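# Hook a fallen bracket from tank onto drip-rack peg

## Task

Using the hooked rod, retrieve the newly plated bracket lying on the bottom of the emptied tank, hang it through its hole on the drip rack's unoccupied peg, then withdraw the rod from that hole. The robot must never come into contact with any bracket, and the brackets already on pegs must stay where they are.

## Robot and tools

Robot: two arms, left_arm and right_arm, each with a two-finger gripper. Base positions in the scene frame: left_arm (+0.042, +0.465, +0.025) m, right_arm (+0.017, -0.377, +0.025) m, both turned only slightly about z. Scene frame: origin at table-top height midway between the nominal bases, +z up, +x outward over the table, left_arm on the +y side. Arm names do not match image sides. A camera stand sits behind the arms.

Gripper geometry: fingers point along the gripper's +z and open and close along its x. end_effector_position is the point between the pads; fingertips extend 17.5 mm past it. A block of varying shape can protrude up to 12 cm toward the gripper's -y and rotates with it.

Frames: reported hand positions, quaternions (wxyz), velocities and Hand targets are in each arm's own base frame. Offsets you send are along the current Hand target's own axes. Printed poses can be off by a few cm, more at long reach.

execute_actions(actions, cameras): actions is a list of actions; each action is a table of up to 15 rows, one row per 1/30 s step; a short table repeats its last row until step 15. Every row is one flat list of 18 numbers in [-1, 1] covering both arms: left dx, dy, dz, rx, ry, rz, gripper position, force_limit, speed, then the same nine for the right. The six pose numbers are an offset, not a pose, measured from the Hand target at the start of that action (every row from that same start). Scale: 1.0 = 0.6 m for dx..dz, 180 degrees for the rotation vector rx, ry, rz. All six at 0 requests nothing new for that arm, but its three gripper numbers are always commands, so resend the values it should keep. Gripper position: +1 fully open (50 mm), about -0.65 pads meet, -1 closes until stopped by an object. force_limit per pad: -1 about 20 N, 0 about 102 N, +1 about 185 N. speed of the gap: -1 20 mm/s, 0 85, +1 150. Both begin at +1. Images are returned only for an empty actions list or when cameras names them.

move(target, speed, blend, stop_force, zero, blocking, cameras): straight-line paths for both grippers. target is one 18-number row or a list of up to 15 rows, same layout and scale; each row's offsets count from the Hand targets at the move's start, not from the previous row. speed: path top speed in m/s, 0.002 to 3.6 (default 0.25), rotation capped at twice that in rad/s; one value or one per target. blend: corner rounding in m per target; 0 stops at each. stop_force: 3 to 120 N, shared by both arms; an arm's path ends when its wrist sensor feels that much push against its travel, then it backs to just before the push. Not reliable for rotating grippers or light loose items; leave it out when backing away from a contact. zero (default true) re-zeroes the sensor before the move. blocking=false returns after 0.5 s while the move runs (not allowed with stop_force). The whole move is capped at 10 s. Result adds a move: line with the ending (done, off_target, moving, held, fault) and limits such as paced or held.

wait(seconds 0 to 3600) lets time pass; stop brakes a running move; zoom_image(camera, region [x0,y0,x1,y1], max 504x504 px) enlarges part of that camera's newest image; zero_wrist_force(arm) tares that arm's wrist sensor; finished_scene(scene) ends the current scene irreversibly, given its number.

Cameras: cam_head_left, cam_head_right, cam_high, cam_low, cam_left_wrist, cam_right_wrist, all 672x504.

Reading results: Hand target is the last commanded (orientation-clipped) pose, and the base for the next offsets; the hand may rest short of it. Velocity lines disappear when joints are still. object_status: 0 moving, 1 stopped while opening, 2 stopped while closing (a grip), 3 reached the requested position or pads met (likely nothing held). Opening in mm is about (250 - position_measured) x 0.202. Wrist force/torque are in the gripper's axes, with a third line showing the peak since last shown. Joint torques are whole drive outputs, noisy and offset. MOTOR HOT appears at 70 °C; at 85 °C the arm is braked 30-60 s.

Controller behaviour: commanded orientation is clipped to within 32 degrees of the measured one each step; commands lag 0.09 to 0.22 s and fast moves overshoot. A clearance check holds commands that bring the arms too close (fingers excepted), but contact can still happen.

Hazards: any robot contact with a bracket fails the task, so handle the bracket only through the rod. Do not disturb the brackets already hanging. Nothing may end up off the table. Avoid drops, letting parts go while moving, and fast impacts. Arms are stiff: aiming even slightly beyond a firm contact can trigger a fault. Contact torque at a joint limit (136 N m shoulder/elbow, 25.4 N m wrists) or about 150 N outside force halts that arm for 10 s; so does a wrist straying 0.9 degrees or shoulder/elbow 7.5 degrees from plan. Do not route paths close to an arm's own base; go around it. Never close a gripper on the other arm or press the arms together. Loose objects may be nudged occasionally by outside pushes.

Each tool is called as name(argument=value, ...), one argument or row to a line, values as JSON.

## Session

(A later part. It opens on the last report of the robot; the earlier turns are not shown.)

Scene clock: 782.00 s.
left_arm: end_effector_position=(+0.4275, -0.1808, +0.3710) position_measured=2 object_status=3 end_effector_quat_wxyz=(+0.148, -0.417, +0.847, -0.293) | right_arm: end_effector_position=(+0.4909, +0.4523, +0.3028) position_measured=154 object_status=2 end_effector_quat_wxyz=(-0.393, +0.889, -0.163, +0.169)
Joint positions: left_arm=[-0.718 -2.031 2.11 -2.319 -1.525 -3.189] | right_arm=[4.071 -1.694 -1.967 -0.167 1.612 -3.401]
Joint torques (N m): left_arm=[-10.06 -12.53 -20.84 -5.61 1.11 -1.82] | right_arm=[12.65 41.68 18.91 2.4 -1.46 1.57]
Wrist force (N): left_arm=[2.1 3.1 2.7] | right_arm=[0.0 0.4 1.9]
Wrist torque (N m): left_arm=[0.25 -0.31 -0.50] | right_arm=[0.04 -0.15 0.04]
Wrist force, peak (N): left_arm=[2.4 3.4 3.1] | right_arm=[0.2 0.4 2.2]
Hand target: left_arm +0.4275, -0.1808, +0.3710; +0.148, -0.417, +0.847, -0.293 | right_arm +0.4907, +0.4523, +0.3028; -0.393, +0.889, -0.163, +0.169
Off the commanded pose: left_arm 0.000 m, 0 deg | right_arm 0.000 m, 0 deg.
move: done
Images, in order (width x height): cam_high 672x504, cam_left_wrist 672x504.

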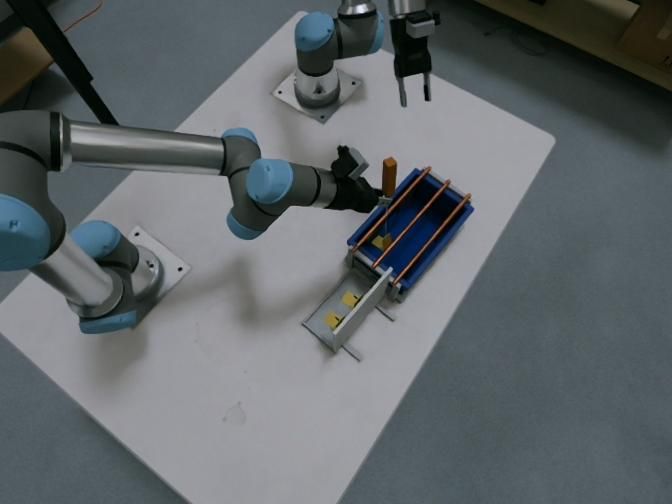

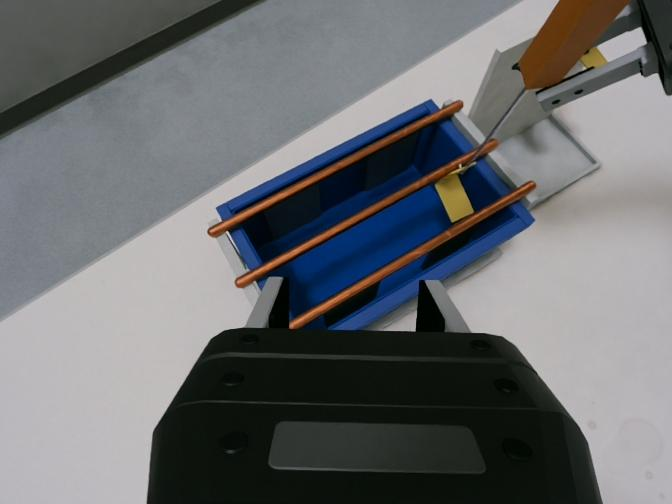

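move(
  target=[0,0,0,0,0,0,1,1,1,0.009,0.0136,-0.01375,0.0212,-0.0922,-0.0773,-1,-0.2,-0.3],
  speed=0.08,
  cameras=["cam_left_wrist","cam_high"],
)

zoom_image(
  camera="cam_high",
  region=[364, 224, 412, 260],
)

zoom_image(
  camera="cam_left_wrist",
  region=[430, 155, 490, 235],
)

Scene clock: 801.97 s.
left_arm: end_effector_position=(+0.4275, -0.1808, +0.3710) position_measured=2 object_status=3 end_effector_quat_wxyz=(+0.148, -0.417, +0.847, -0.293) | right_arm: end_effector_position=(+0.4908, +0.4394, +0.3027) position_measured=154 object_status=2 end_effector_quat_wxyz=(-0.418, +0.904, +0.009, +0.091)
Joint positions: left_arm=[-0.718 -2.031 2.11 -2.319 -1.525 -3.189] | right_arm=[3.9 -1.754 -1.877 -0.294 2.029 -3.781]
Joint torques (N m): left_arm=[-10.36 -12 -20.73 -5.73 1.18 -1.77] | right_arm=[11.84 42.91 12.98 6.72 0.47 0.83]
Wrist force (N): left_arm=[2.3 3.1 2.7] | right_arm=[0.4 0.4 2.0]
Wrist torque (N m): left_arm=[0.25 -0.34 -0.50] | right_arm=[0.07 -0.23 -0.13]
Wrist force, peak (N): left_arm=[2.4 3.5 2.9] | right_arm=[0.2 0.6 2.3]
Hand target: left_arm +0.4275, -0.1808, +0.3710; +0.148, -0.417, +0.847, -0.293 | right_arm +0.4907, +0.4395, +0.3028; -0.419, +0.904, +0.009, +0.091
Off the commanded pose: left_arm 0.000 m, 0 deg | right_arm 0.000 m, 0 deg.
move: done
Images, in order (width x height): cam_high 672x504, cam_left_wrist 672x504.

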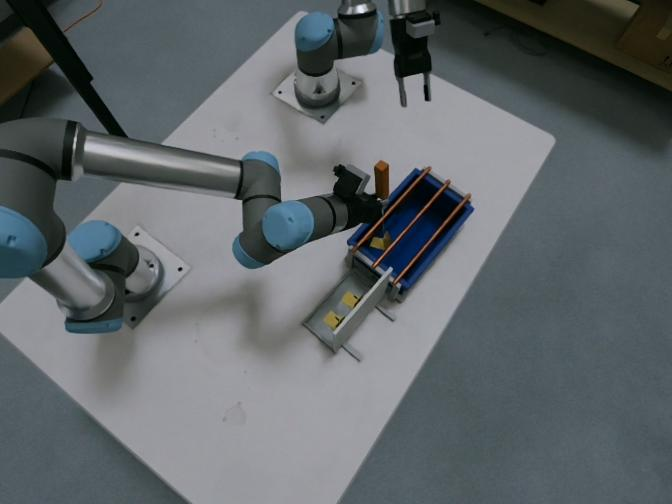

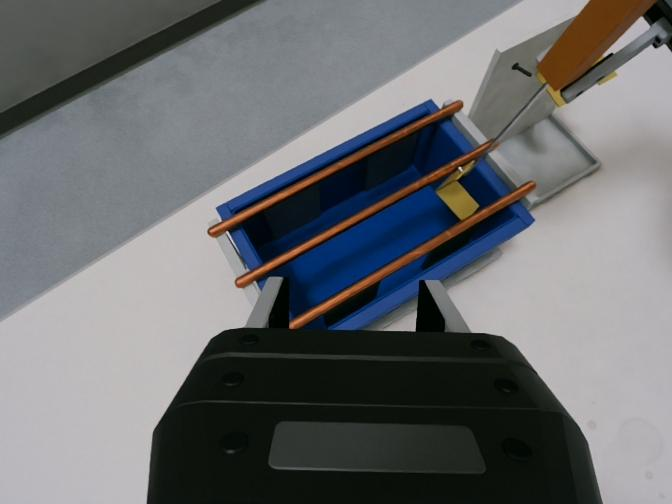

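Scaled by 10.500.

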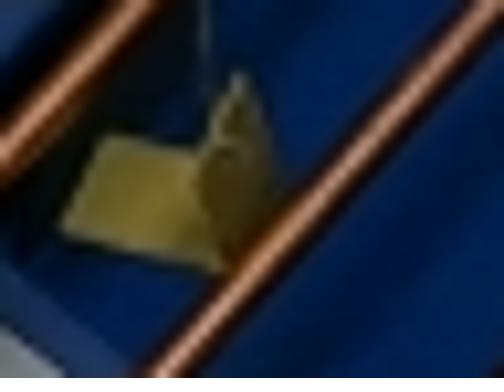

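Scaled by 6.300.

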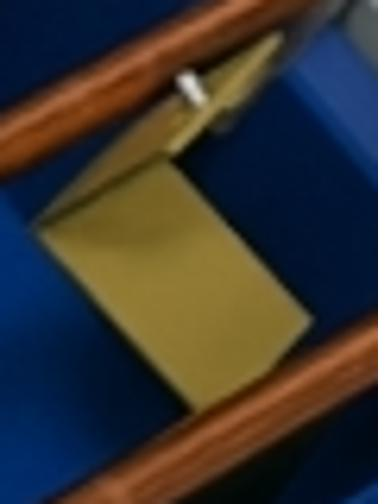

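move(
  target=[0,0,0,0,0,0,1,1,1,0,0,0,-0.0212,0.0922,0.0773,-1,-0.2,-0.3],
  speed=0.08,
)

Scene clock: 816.43 s.
left_arm: end_effector_position=(+0.4275, -0.1808, +0.3710) position_measured=2 object_status=3 end_effector_quat_wxyz=(+0.148, -0.417, +0.847, -0.293) | right_arm: end_effector_position=(+0.4905, +0.4395, +0.3029) position_measured=154 object_status=2 end_effector_quat_wxyz=(-0.393, +0.889, -0.163, +0.169)
Joint positions: left_arm=[-0.718 -2.031 2.11 -2.319 -1.525 -3.189] | right_arm=[4.054 -1.675 -1.988 -0.165 1.625 -3.411]
Joint torques (N m): left_arm=[-10.74 -12.59 -20.68 -5.55 1.18 -1.69] | right_arm=[-11.71 15.09 32.23 2.9 0.23 -1.06]
Wrist force (N): left_arm=[2.2 3.2 2.9] | right_arm=[-0.1 0.1 1.9]
Wrist torque (N m): left_arm=[0.26 -0.32 -0.49] | right_arm=[0.02 -0.13 0.04]
Wrist force, peak (N): left_arm=[2.5 3.4 2.9] | right_arm=[0.4 0.1 2.5]
Hand target: left_arm +0.4275, -0.1808, +0.3710; +0.148, -0.417, +0.847, -0.293 | right_arm +0.4907, +0.4395, +0.3028; -0.393, +0.889, -0.163, +0.169
Off the commanded pose: left_arm 0.000 m, 0 deg | right_arm 0.000 m, 0 deg.
move: done

move(
  target=[0,0,0,0,0,0,1,1,1,-0.0063,-0.0443,-0.0148,0,0,0,-1,-0.2,-0.3],
  speed=0.04,
  cameras=["cam_left_wrist","cam_high"],
)

zoom_image(
  camera="cam_high",
  region=[364, 214, 412, 250],
)

zoom_image(
  camera="cam_left_wrist",
  region=[430, 145, 490, 225],
)

Scene clock: 824.27 s.
left_arm: end_effector_position=(+0.4275, -0.1808, +0.3710) position_measured=2 object_status=3 end_effector_quat_wxyz=(+0.148, -0.417, +0.847, -0.293) | right_arm: end_effector_position=(+0.4876, +0.4524, +0.3280) position_measured=154 object_status=2 end_effector_quat_wxyz=(-0.393, +0.889, -0.163, +0.169) end_effector_velocity=(-0.001, +0.000, -0.002) end_effector_angular_velocity=(+0.001, +0.000, +0.002)
Joint positions: left_arm=[-0.718 -2.031 2.11 -2.319 -1.525 -3.189] | right_arm=[4.077 -1.658 -1.935 -0.235 1.608 -3.397]
Joint velocities: left_arm=[within noise] | right_arm=[0 0 -0.004 0.006 0.002 0]
Joint torques (N m): left_arm=[-10.42 -12.25 -20.9 -5.73 1.18 -1.68] | right_arm=[-12.13 16.76 12.93 7.18 1.58 -1.17]
Wrist force (N): left_arm=[2.2 2.9 2.6] | right_arm=[0.0 0.3 1.6]
Wrist torque (N m): left_arm=[0.22 -0.33 -0.50] | right_arm=[0.03 -0.15 -0.13]
Wrist force, peak (N): left_arm=[2.5 3.3 3.0] | right_arm=[0.2 1.2 2.6]
Hand target: left_arm +0.4275, -0.1808, +0.3710; +0.148, -0.417, +0.847, -0.293 | right_arm +0.4877, +0.4523, +0.3278; -0.393, +0.889, -0.163, +0.169
Off the commanded pose: left_arm 0.000 m, 0 deg | right_arm 0.000 m, 0 deg.
move: done
Images, in order (width x height): cam_high 672x504, cam_left_wrist 672x504.

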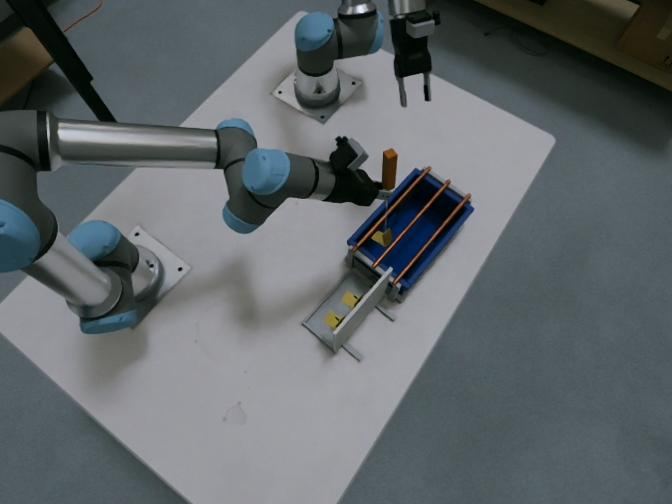

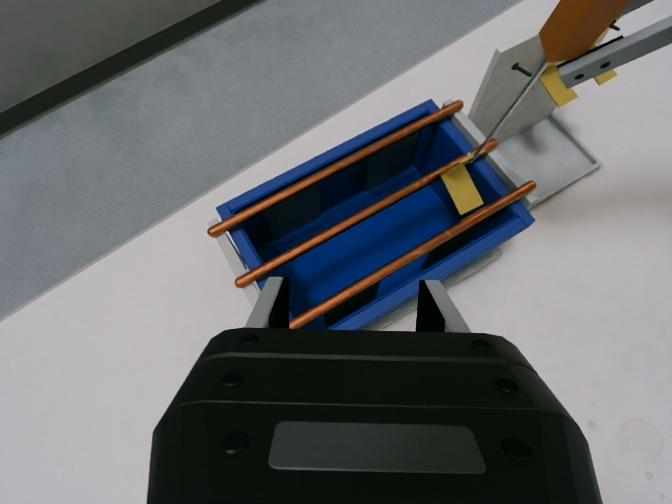

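Scaled by 10.500.

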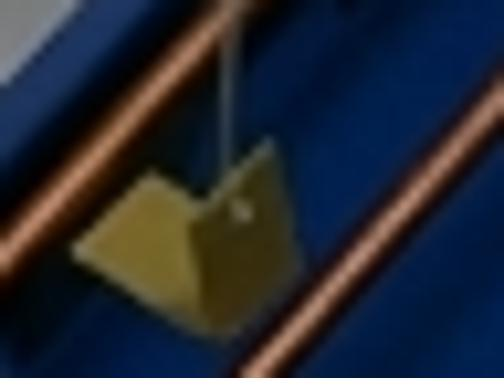

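Scaled by 6.300.

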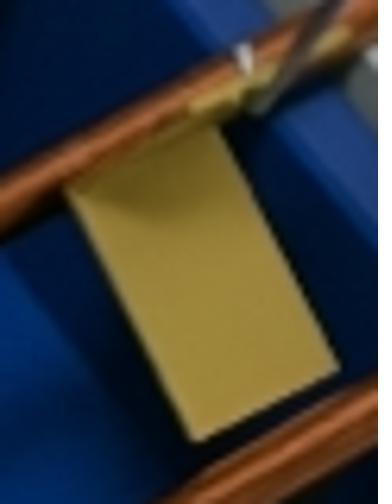

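move(
  target=[0,0,0,0,0,0,1,1,1,0.0057,-0.0372,-0.0332,0,0,0,-1,-0.2,-0.3],
  speed=0.04,
  cameras=["cam_left_wrist","cam_high"],
)

zoom_image(
  camera="cam_high",
  region=[364, 204, 412, 240],
)

zoom_image(
  camera="cam_left_wrist",
  region=[430, 125, 510, 225],
)

Scene clock: 835.50 s.
left_arm: end_effector_position=(+0.4275, -0.1808, +0.3710) position_measured=2 object_status=3 end_effector_quat_wxyz=(+0.148, -0.417, +0.847, -0.293) | right_arm: end_effector_position=(+0.4856, +0.4522, +0.3581) position_measured=154 object_status=2 end_effector_quat_wxyz=(-0.393, +0.889, -0.163, +0.169) end_effector_velocity=(+0.000, +0.001, -0.002) end_effector_angular_velocity=(+0.001, +0.000, +0.001)
Joint positions: left_arm=[-0.718 -2.031 2.11 -2.319 -1.525 -3.189] | right_arm=[4.08 -1.624 -1.888 -0.315 1.605 -3.395]
Joint velocities: left_arm=[within noise] | right_arm=[0.001 -0.002 -0.003 0.005 0.001 0]
Joint torques (N m): left_arm=[-9.74 -12.28 -21.17 -5.6 1.21 -1.8] | right_arm=[7.15 14.99 13.68 6.76 -0.94 1.81]
Wrist force (N): left_arm=[2.2 2.9 2.6] | right_arm=[-0.2 0.4 2.3]
Wrist torque (N m): left_arm=[0.22 -0.33 -0.50] | right_arm=[0.07 -0.10 -0.12]
Wrist force, peak (N): left_arm=[2.5 3.5 2.9] | right_arm=[-0.2 0.8 2.2]
Hand target: left_arm +0.4275, -0.1808, +0.3710; +0.148, -0.417, +0.847, -0.293 | right_arm +0.4856, +0.4522, +0.3578; -0.393, +0.889, -0.163, +0.169
Off the commanded pose: left_arm 0.000 m, 0 deg | right_arm 0.000 m, 0 deg.
move: done
Images, in order (width x height): cam_high 672x504, cam_left_wrist 672x504.

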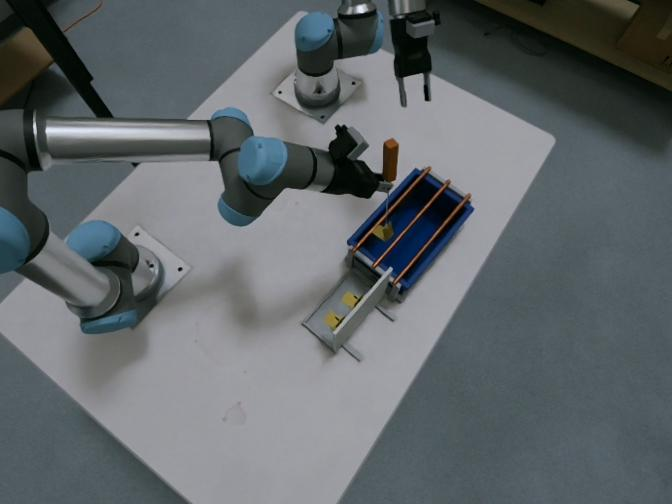

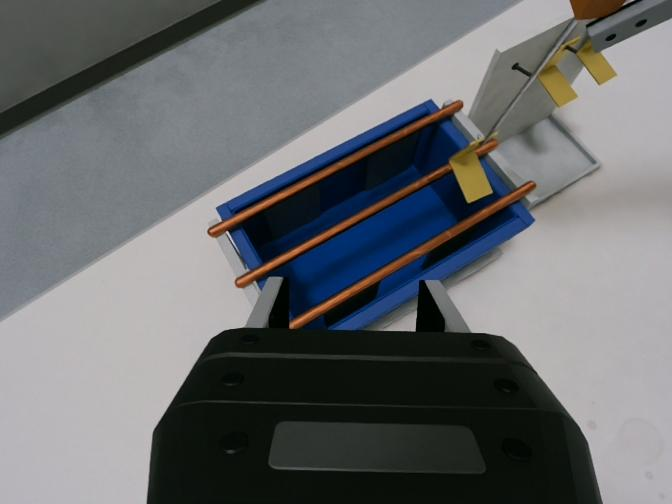

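Scaled by 10.500.

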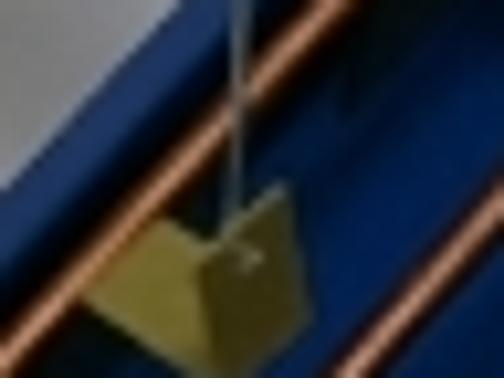

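Scaled by 5.040.

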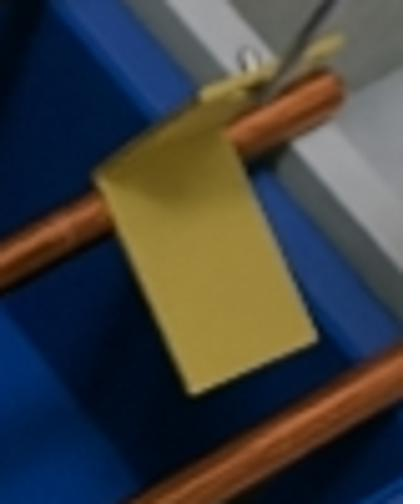

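move(
  target=[0,0,0,0,0,0,1,1,1,0.0138,-0.0388,-0.0284,0,0,0,-1,-0.2,-0.3],
  speed=0.04,
  cameras=["cam_left_wrist","cam_high"],
)

zoom_image(
  camera="cam_high",
  region=[364, 194, 412, 230],
)

zoom_image(
  camera="cam_left_wrist",
  region=[430, 105, 510, 205],
)

Scene clock: 853.70 s.
left_arm: end_effector_position=(+0.4275, -0.1808, +0.3710) position_measured=2 object_status=3 end_effector_quat_wxyz=(+0.148, -0.417, +0.847, -0.293) | right_arm: end_effector_position=(+0.4893, +0.4525, +0.3878) position_measured=154 object_status=2 end_effector_quat_wxyz=(-0.393, +0.889, -0.163, +0.169) end_effector_velocity=(+0.000, +0.000, -0.001) end_effector_angular_velocity=(+0.001, +0.000, +0.001)
Joint positions: left_arm=[-0.718 -2.031 2.11 -2.319 -1.525 -3.189] | right_arm=[4.074 -1.608 -1.825 -0.395 1.61 -3.399]
Joint velocities: left_arm=[within noise] | right_arm=[0 0 -0.005 0.006 0.001 0]
Joint torques (N m): left_arm=[-10.51 -12.32 -20.75 -5.62 1.22 -1.84] | right_arm=[-4.16 16.88 14.7 6.63 0.84 -1.23]
Wrist force (N): left_arm=[2.4 3.1 2.7] | right_arm=[-0.1 0.4 1.7]
Wrist torque (N m): left_arm=[0.24 -0.35 -0.49] | right_arm=[0.06 -0.13 0.05]
Wrist force, peak (N): left_arm=[2.4 3.3 3.0] | right_arm=[-0.1 1.3 2.8]
Hand target: left_arm +0.4275, -0.1808, +0.3710; +0.148, -0.417, +0.847, -0.293 | right_arm +0.4893, +0.4526, +0.3876; -0.393, +0.889, -0.163, +0.169
Off the commanded pose: left_arm 0.000 m, 0 deg | right_arm 0.000 m, 0 deg.
move: done
Images, in order (width x height): cam_high 672x504, cam_left_wrist 672x504.

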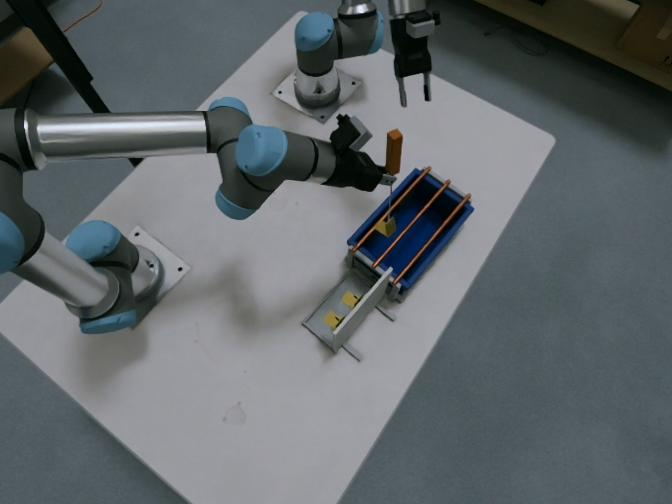

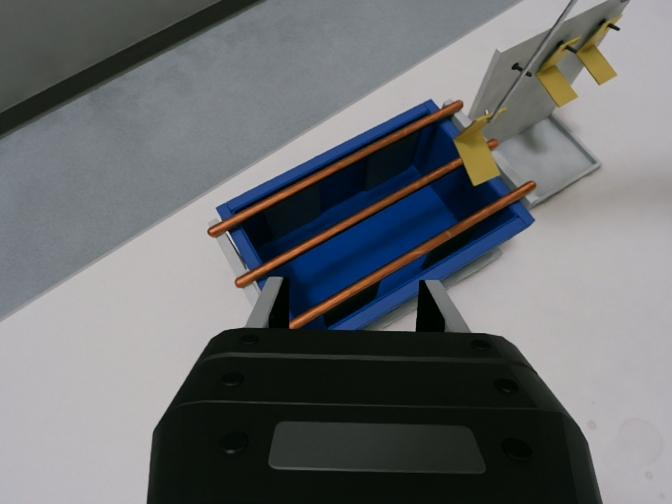

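Scaled by 10.500.

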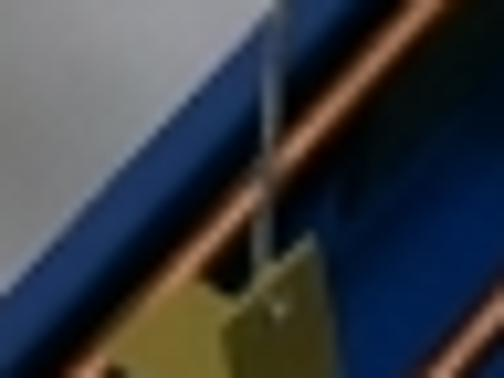

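Scaled by 5.040.

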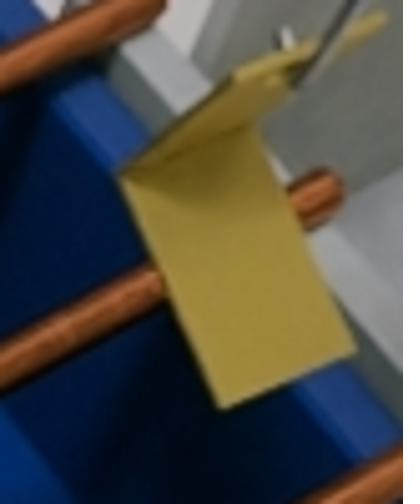

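move(
  target=[0,0,0,0,0,0,1,1,1,0.0065,0.034,-0.1177,0,0,0,-1,-0.2,-0.3],
  speed=0.07,
  cameras=["cam_left_wrist","cam_high","cam_head_left"],
)

zoom_image(
  camera="cam_high",
  region=[320, 200, 420, 300],
)

zoom_image(
  camera="cam_left_wrist",
  region=[450, 20, 570, 120],
)

Scene clock: 876.00 s.
left_arm: end_effector_position=(+0.4275, -0.1808, +0.3710) position_measured=2 object_status=3 end_effector_quat_wxyz=(+0.148, -0.417, +0.847, -0.293) | right_arm: end_effector_position=(+0.4593, +0.3923, +0.4175) position_measured=154 object_status=2 end_effector_quat_wxyz=(-0.393, +0.889, -0.163, +0.169)
Joint positions: left_arm=[-0.718 -2.031 2.11 -2.319 -1.525 -3.189] | right_arm=[4.044 -1.442 -1.904 -0.484 1.633 -3.418]
Joint torques (N m): left_arm=[-9.95 -12.23 -20.03 -5.63 1.2 -1.73] | right_arm=[12.62 6.87 34.65 7.04 -1.61 1.58]
Wrist force (N): left_arm=[2.3 3.1 2.8] | right_arm=[0.1 0.1 1.8]
Wrist torque (N m): left_arm=[0.25 -0.35 -0.50] | right_arm=[0.02 -0.13 0.04]
Wrist force, peak (N): left_arm=[2.6 3.3 3.1] | right_arm=[-0.1 0.3 3.5]
Hand target: left_arm +0.4275, -0.1808, +0.3710; +0.148, -0.417, +0.847, -0.293 | right_arm +0.4593, +0.3925, +0.4176; -0.393, +0.889, -0.163, +0.169
Off the commanded pose: left_arm 0.000 m, 0 deg | right_arm 0.000 m, 0 deg.
move: done
Images, in order (width x height): cam_head_left 672x504, cam_high 672x504, cam_left_wrist 672x504.

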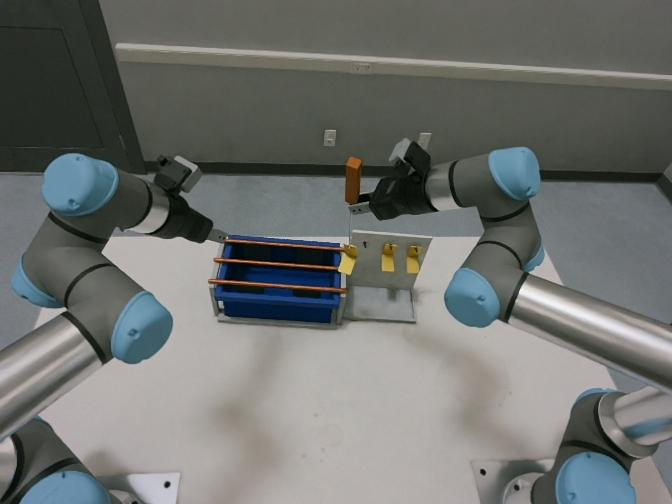

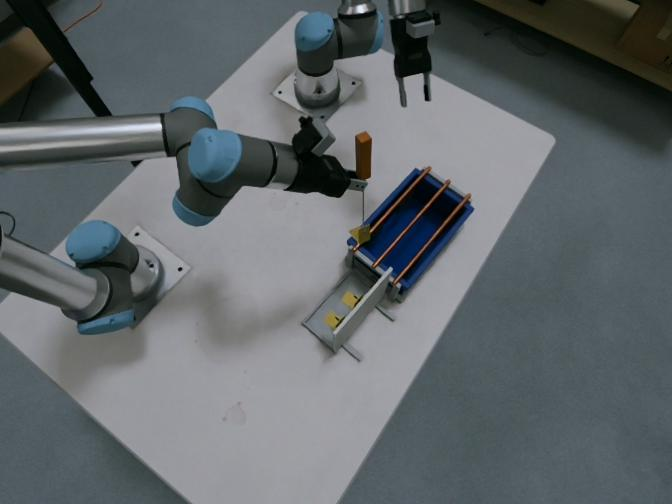

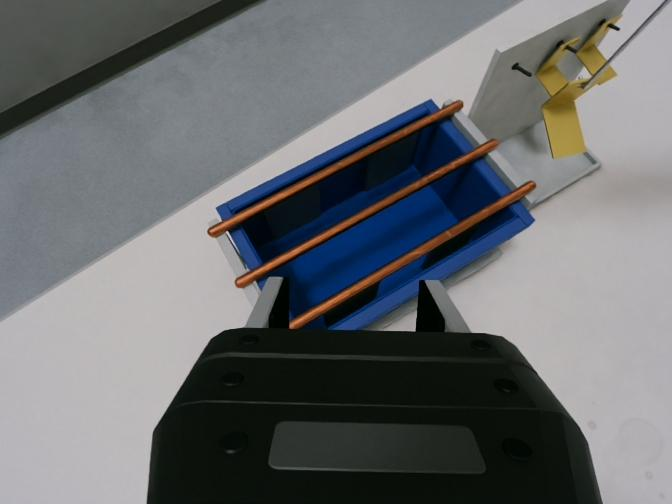

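Scaled by 5.040.

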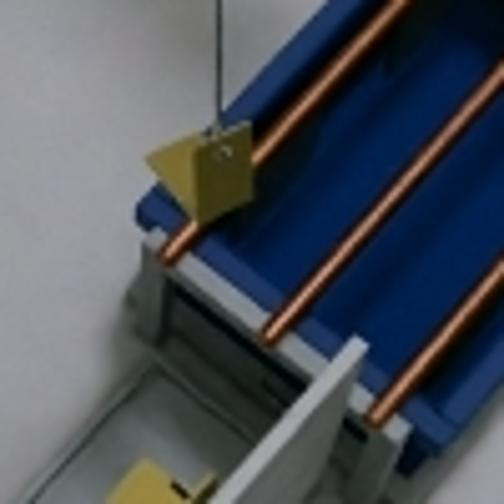

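Scaled by 4.200.

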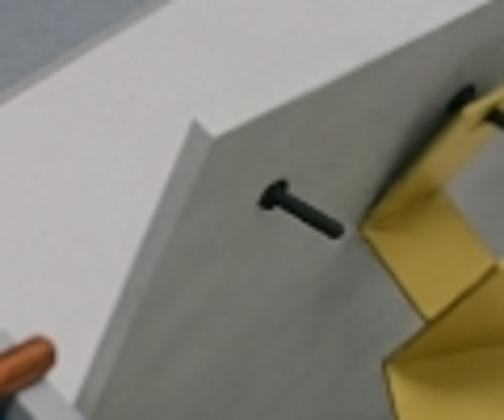

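move(
  target=[0.134,0.05,-0.041,0.067,0.069,0.087,1,1,1,0,0,0,0,0,0,-1,-0.2,-0.3],
  speed=0.3,
  cameras=["cam_left_wrist"],
)

zoom_image(
  camera="cam_left_wrist",
  region=[300, 20, 480, 200],
)

Scene clock: 893.40 s.
left_arm: end_effector_position=(+0.3478, -0.2211, +0.3711) position_measured=2 object_status=3 end_effector_quat_wxyz=(+0.137, -0.247, +0.872, -0.401) | right_arm: end_effector_position=(+0.4593, +0.3925, +0.4176) position_measured=154 object_status=2 end_effector_quat_wxyz=(-0.393, +0.889, -0.163, +0.169)
Joint positions: left_arm=[-0.826 -2.208 2.318 -2.551 -1.676 -2.998] | right_arm=[4.044 -1.442 -1.903 -0.483 1.633 -3.418]
Joint torques (N m): left_arm=[10.11 -3.33 -31.59 -4.02 -1 1.15] | right_arm=[10.86 6.19 33.37 5.11 -1.07 2.07]
Wrist force (N): left_arm=[2.0 3.3 2.5] | right_arm=[0.0 0.2 1.7]
Wrist torque (N m): left_arm=[0.23 -0.35 -0.55] | right_arm=[0.03 -0.11 0.03]
Wrist force, peak (N): left_arm=[3.4 3.8 2.4] | right_arm=[0.1 -0.1 2.4]
Hand target: left_arm +0.3478, -0.2211, +0.3711; +0.138, -0.247, +0.872, -0.401 | right_arm +0.4593, +0.3925, +0.4176; -0.393, +0.889, -0.163, +0.169
Off the commanded pose: left_arm 0.000 m, 0 deg | right_arm 0.000 m, 0 deg.
move: done

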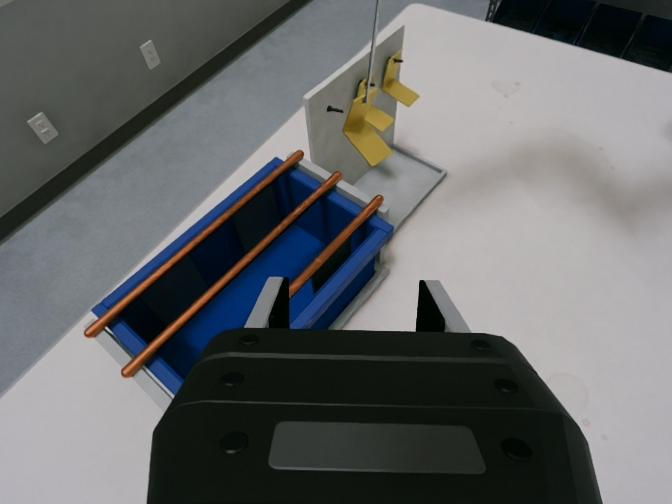

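Scaled by 2.800.

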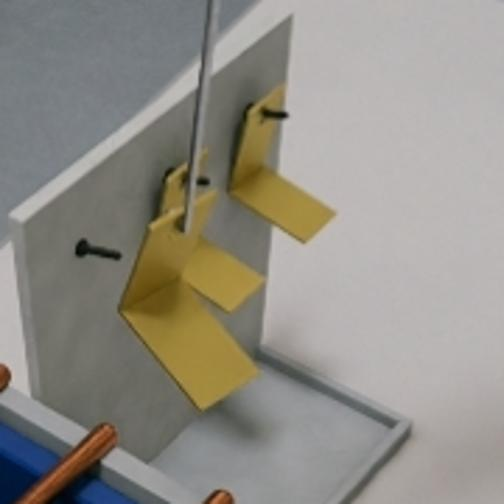

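move(
  target=[0,0,0,0,0,0,1,1,1,0.0158,0.0125,-0.0105,0.0212,-0.0922,-0.0773,-1,-0.2,-0.3],
  speed=0.1,
  cameras=["cam_left_wrist","cam_high","cam_head_left"],
)

zoom_image(
  camera="cam_left_wrist",
  region=[300, 20, 440, 180],
)

zoom_image(
  camera="cam_high",
  region=[320, 200, 420, 300],
)

zoom_image(
  camera="cam_head_left",
  region=[320, 200, 440, 290],
)

Scene clock: 913.00 s.
left_arm: end_effector_position=(+0.3478, -0.2211, +0.3711) position_measured=2 object_status=3 end_effector_quat_wxyz=(+0.138, -0.247, +0.872, -0.401) | right_arm: end_effector_position=(+0.4640, +0.3796, +0.4175) position_measured=154 object_status=2 end_effector_quat_wxyz=(-0.418, +0.904, +0.009, +0.091)
Joint positions: left_arm=[-0.826 -2.208 2.318 -2.551 -1.676 -2.998] | right_arm=[3.843 -1.535 -1.799 -0.613 2.069 -3.827]
Joint torques (N m): left_arm=[13.49 -4.13 -20.03 -5.91 -1.5 1.97] | right_arm=[11.25 35.47 14.57 6.58 1.48 -0.13]
Wrist force (N): left_arm=[2.2 3.1 2.5] | right_arm=[0.1 0.4 1.9]
Wrist torque (N m): left_arm=[0.19 -0.39 -0.56] | right_arm=[0.08 -0.15 -0.13]
Wrist force, peak (N): left_arm=[2.4 3.5 2.7] | right_arm=[0.3 0.5 2.4]
Hand target: left_arm +0.3478, -0.2211, +0.3711; +0.138, -0.247, +0.872, -0.401 | right_arm +0.4638, +0.3796, +0.4176; -0.419, +0.904, +0.009, +0.091
Off the commanded pose: left_arm 0.000 m, 0 deg | right_arm 0.000 m, 0 deg.
move: done
Images, in order (width x height): cam_head_left 672x504, cam_high 672x504, cam_left_wrist 672x504.

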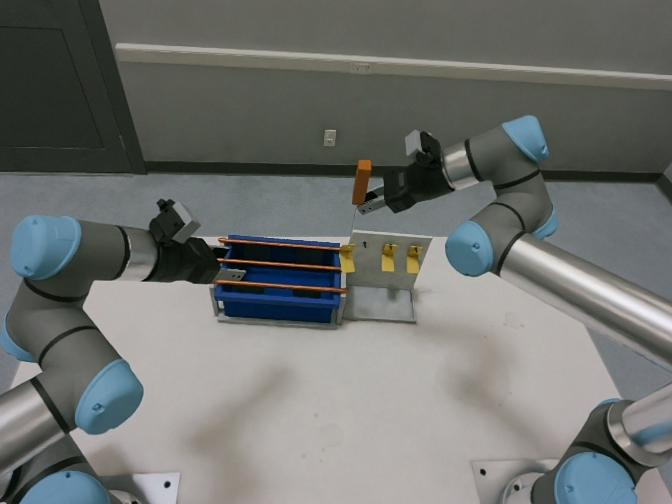

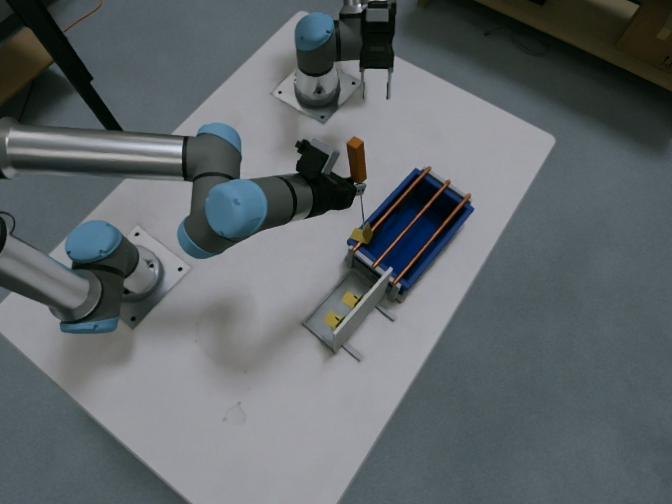

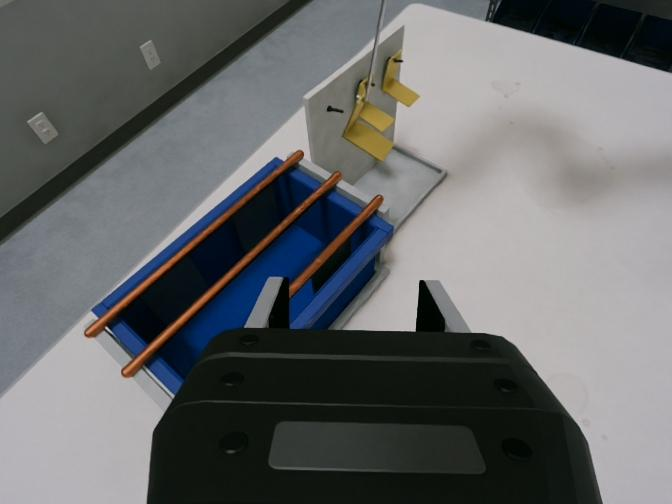

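Scaled by 3.150.

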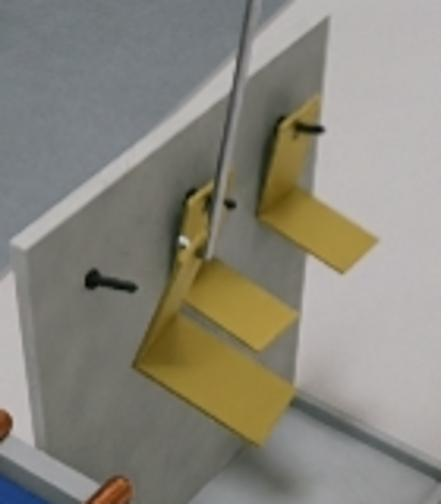

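Scaled by 5.040.

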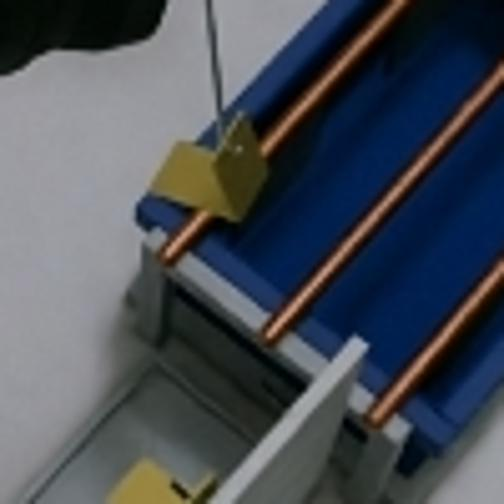

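Scaled by 4.200.

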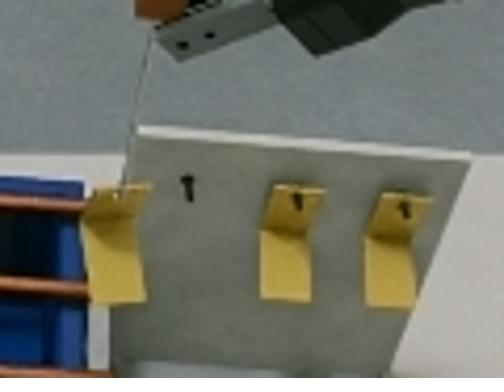

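move(
  target=[0,0,0,0,0,0,1,1,1,-0.011,0.0933,-0.0089,0,0,0,-1,-0.2,-0.3],
  speed=0.08,
  cameras=["cam_left_wrist","cam_high","cam_head_left"],
)

zoom_image(
  camera="cam_left_wrist",
  region=[300, 20, 440, 180],
)

zoom_image(
  camera="cam_high",
  region=[320, 200, 420, 300],
)

zoom_image(
  camera="cam_head_left",
  region=[320, 200, 440, 290],
)

Scene clock: 930.63 s.
left_arm: end_effector_position=(+0.3478, -0.2211, +0.3711) position_measured=2 object_status=3 end_effector_quat_wxyz=(+0.138, -0.247, +0.872, -0.401) | right_arm: end_effector_position=(+0.4617, +0.3395, +0.3778) position_measured=154 object_status=2 end_effector_quat_wxyz=(-0.419, +0.903, +0.009, +0.091)
Joint positions: left_arm=[-0.826 -2.208 2.318 -2.551 -1.676 -2.998] | right_arm=[3.774 -1.511 -1.92 -0.544 2.116 -3.886]
Joint torques (N m): left_arm=[13.51 -2.81 -22.8 -5.09 -1.35 1.85] | right_arm=[10.36 8.73 29.55 1.26 -0.75 2.2]
Wrist force (N): left_arm=[2.4 3.2 2.4] | right_arm=[-0.2 0.4 2.0]
Wrist torque (N m): left_arm=[0.21 -0.42 -0.57] | right_arm=[0.07 -0.09 -0.13]
Wrist force, peak (N): left_arm=[2.3 3.3 2.9] | right_arm=[0.0 2.4 1.9]
Hand target: left_arm +0.3478, -0.2211, +0.3711; +0.138, -0.247, +0.872, -0.401 | right_arm +0.4617, +0.3396, +0.3776; -0.419, +0.904, +0.009, +0.091
Off the commanded pose: left_arm 0.000 m, 0 deg | right_arm 0.000 m, 0 deg.
move: done
Images, in order (width x height): cam_head_left 672x504, cam_high 672x504, cam_left_wrist 672x504.

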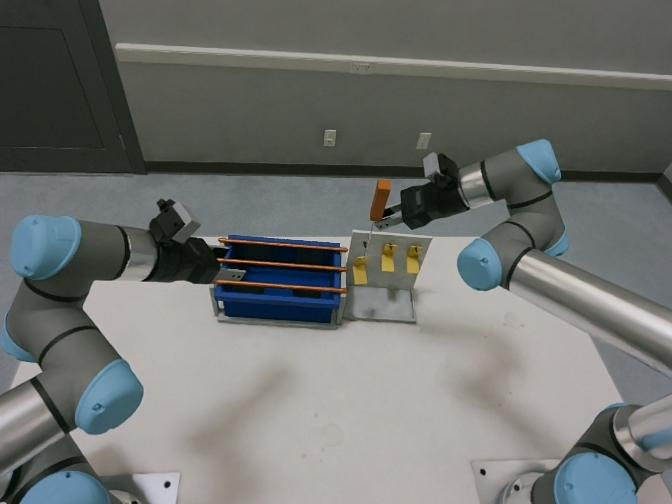

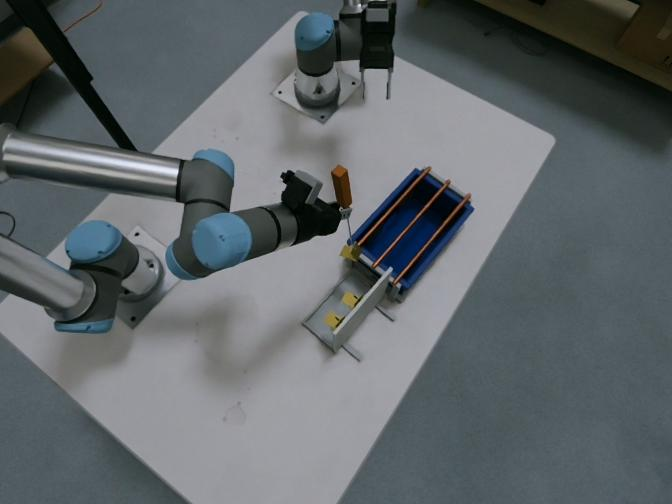

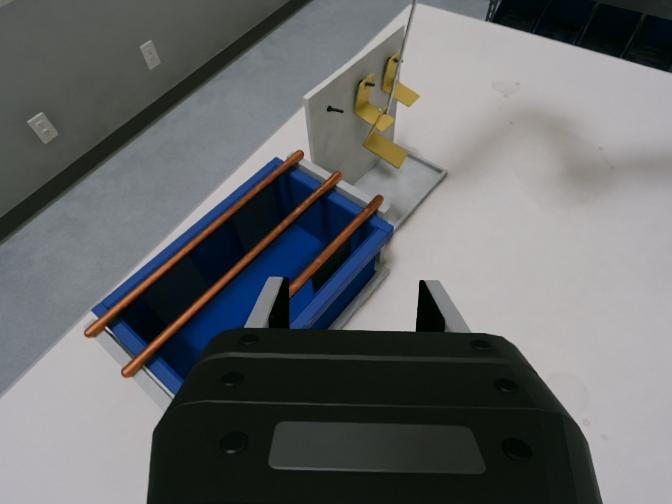

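Scaled by 3.150.

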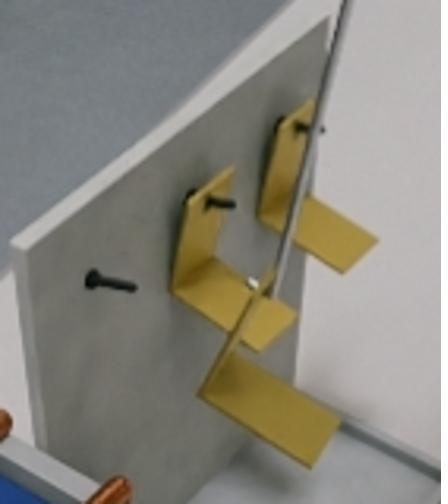

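Scaled by 5.040.

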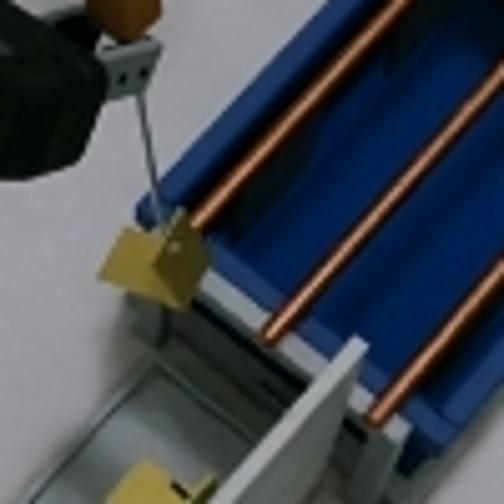

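Scaled by 4.200.

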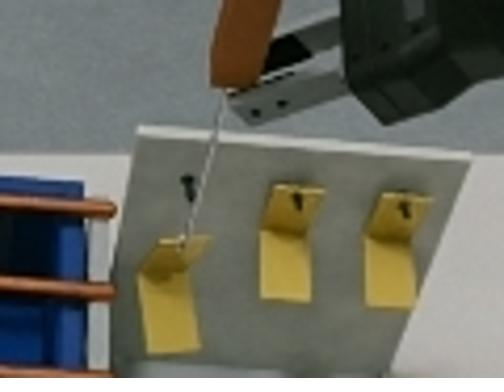

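move(
  target=[0,0,0,0,0,0,1,1,1,0.0498,0.0123,-0.001,0,0,0,-1,-0.2,-0.3],
  speed=0.08,
  cameras=["cam_left_wrist","cam_high","cam_head_left"],
)

zoom_image(
  camera="cam_left_wrist",
  region=[300, 60, 400, 160],
)

zoom_image(
  camera="cam_high",
  region=[320, 220, 400, 300],
)

zoom_image(
  camera="cam_head_left",
  region=[340, 210, 400, 270],
)

Scene clock: 960.13 s.
left_arm: end_effector_position=(+0.3478, -0.2211, +0.3711) position_measured=2 object_status=3 end_effector_quat_wxyz=(+0.138, -0.247, +0.872, -0.401) | right_arm: end_effector_position=(+0.4917, +0.3325, +0.3775) position_measured=154 object_status=2 end_effector_quat_wxyz=(-0.418, +0.904, +0.009, +0.091)
Joint positions: left_arm=[-0.826 -2.208 2.318 -2.551 -1.676 -2.998] | right_arm=[3.722 -1.572 -1.857 -0.571 2.151 -3.932]
Joint torques (N m): left_arm=[12.89 2.4 -32.32 -1.76 -1.3 1.47] | right_arm=[12.28 36.21 13.69 6.47 -0.74 2.34]
Wrist force (N): left_arm=[2.2 3.2 2.6] | right_arm=[0.1 0.7 1.6]
Wrist torque (N m): left_arm=[0.20 -0.38 -0.57] | right_arm=[0.13 -0.13 -0.13]
Wrist force, peak (N): left_arm=[2.4 3.4 2.8] | right_arm=[1.6 0.9 1.9]
Hand target: left_arm +0.3478, -0.2211, +0.3711; +0.138, -0.247, +0.872, -0.401 | right_arm +0.4917, +0.3326, +0.3775; -0.419, +0.904, +0.009, +0.091
Off the commanded pose: left_arm 0.000 m, 0 deg | right_arm 0.000 m, 0 deg.
move: done
Images, in order (width x height): cam_head_left 672x504, cam_high 672x504, cam_left_wrist 672x504.

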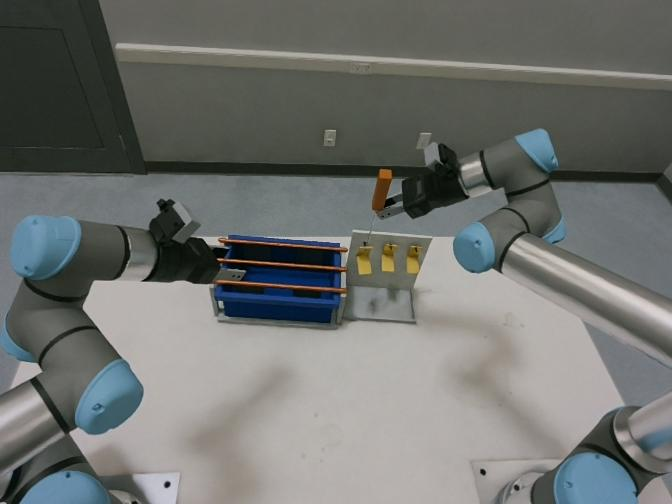

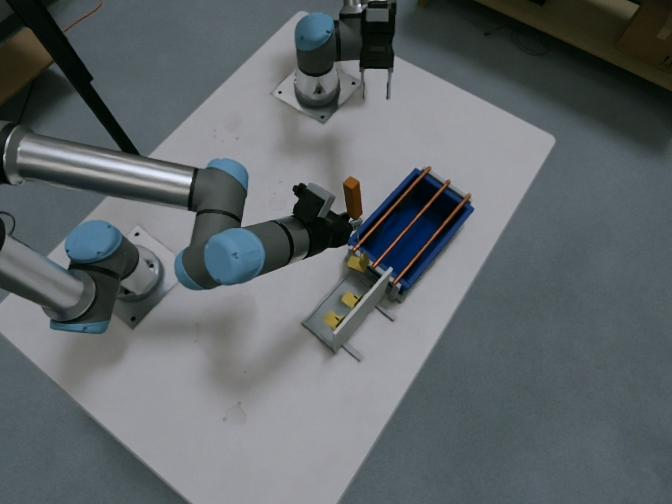

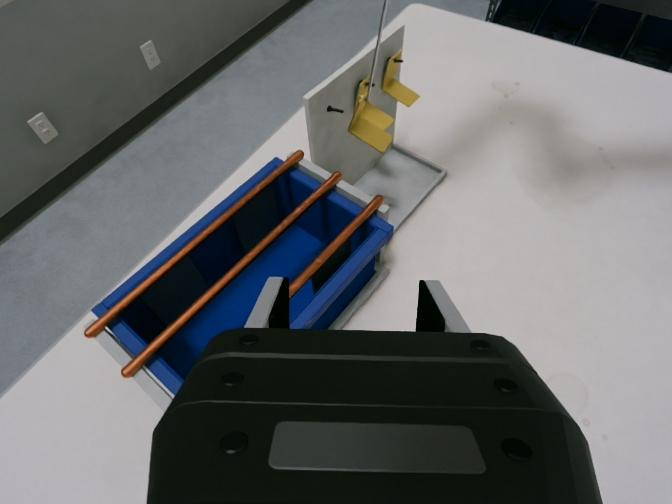

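Scaled by 5.040.

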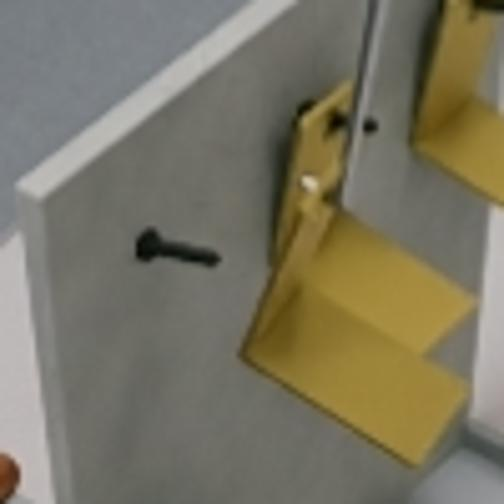

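Scaled by 6.300.

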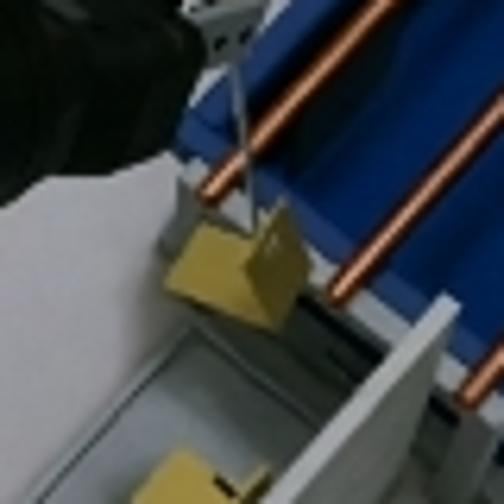

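Scaled by 8.400.

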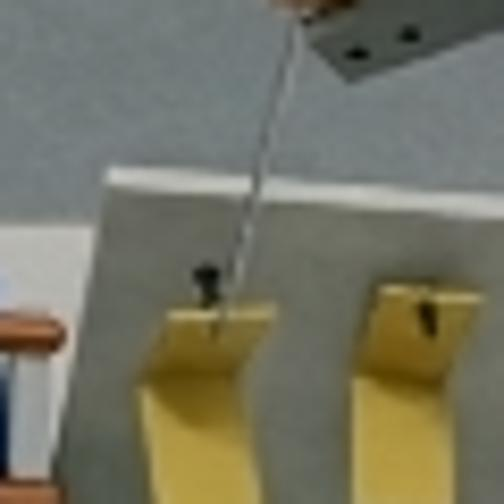

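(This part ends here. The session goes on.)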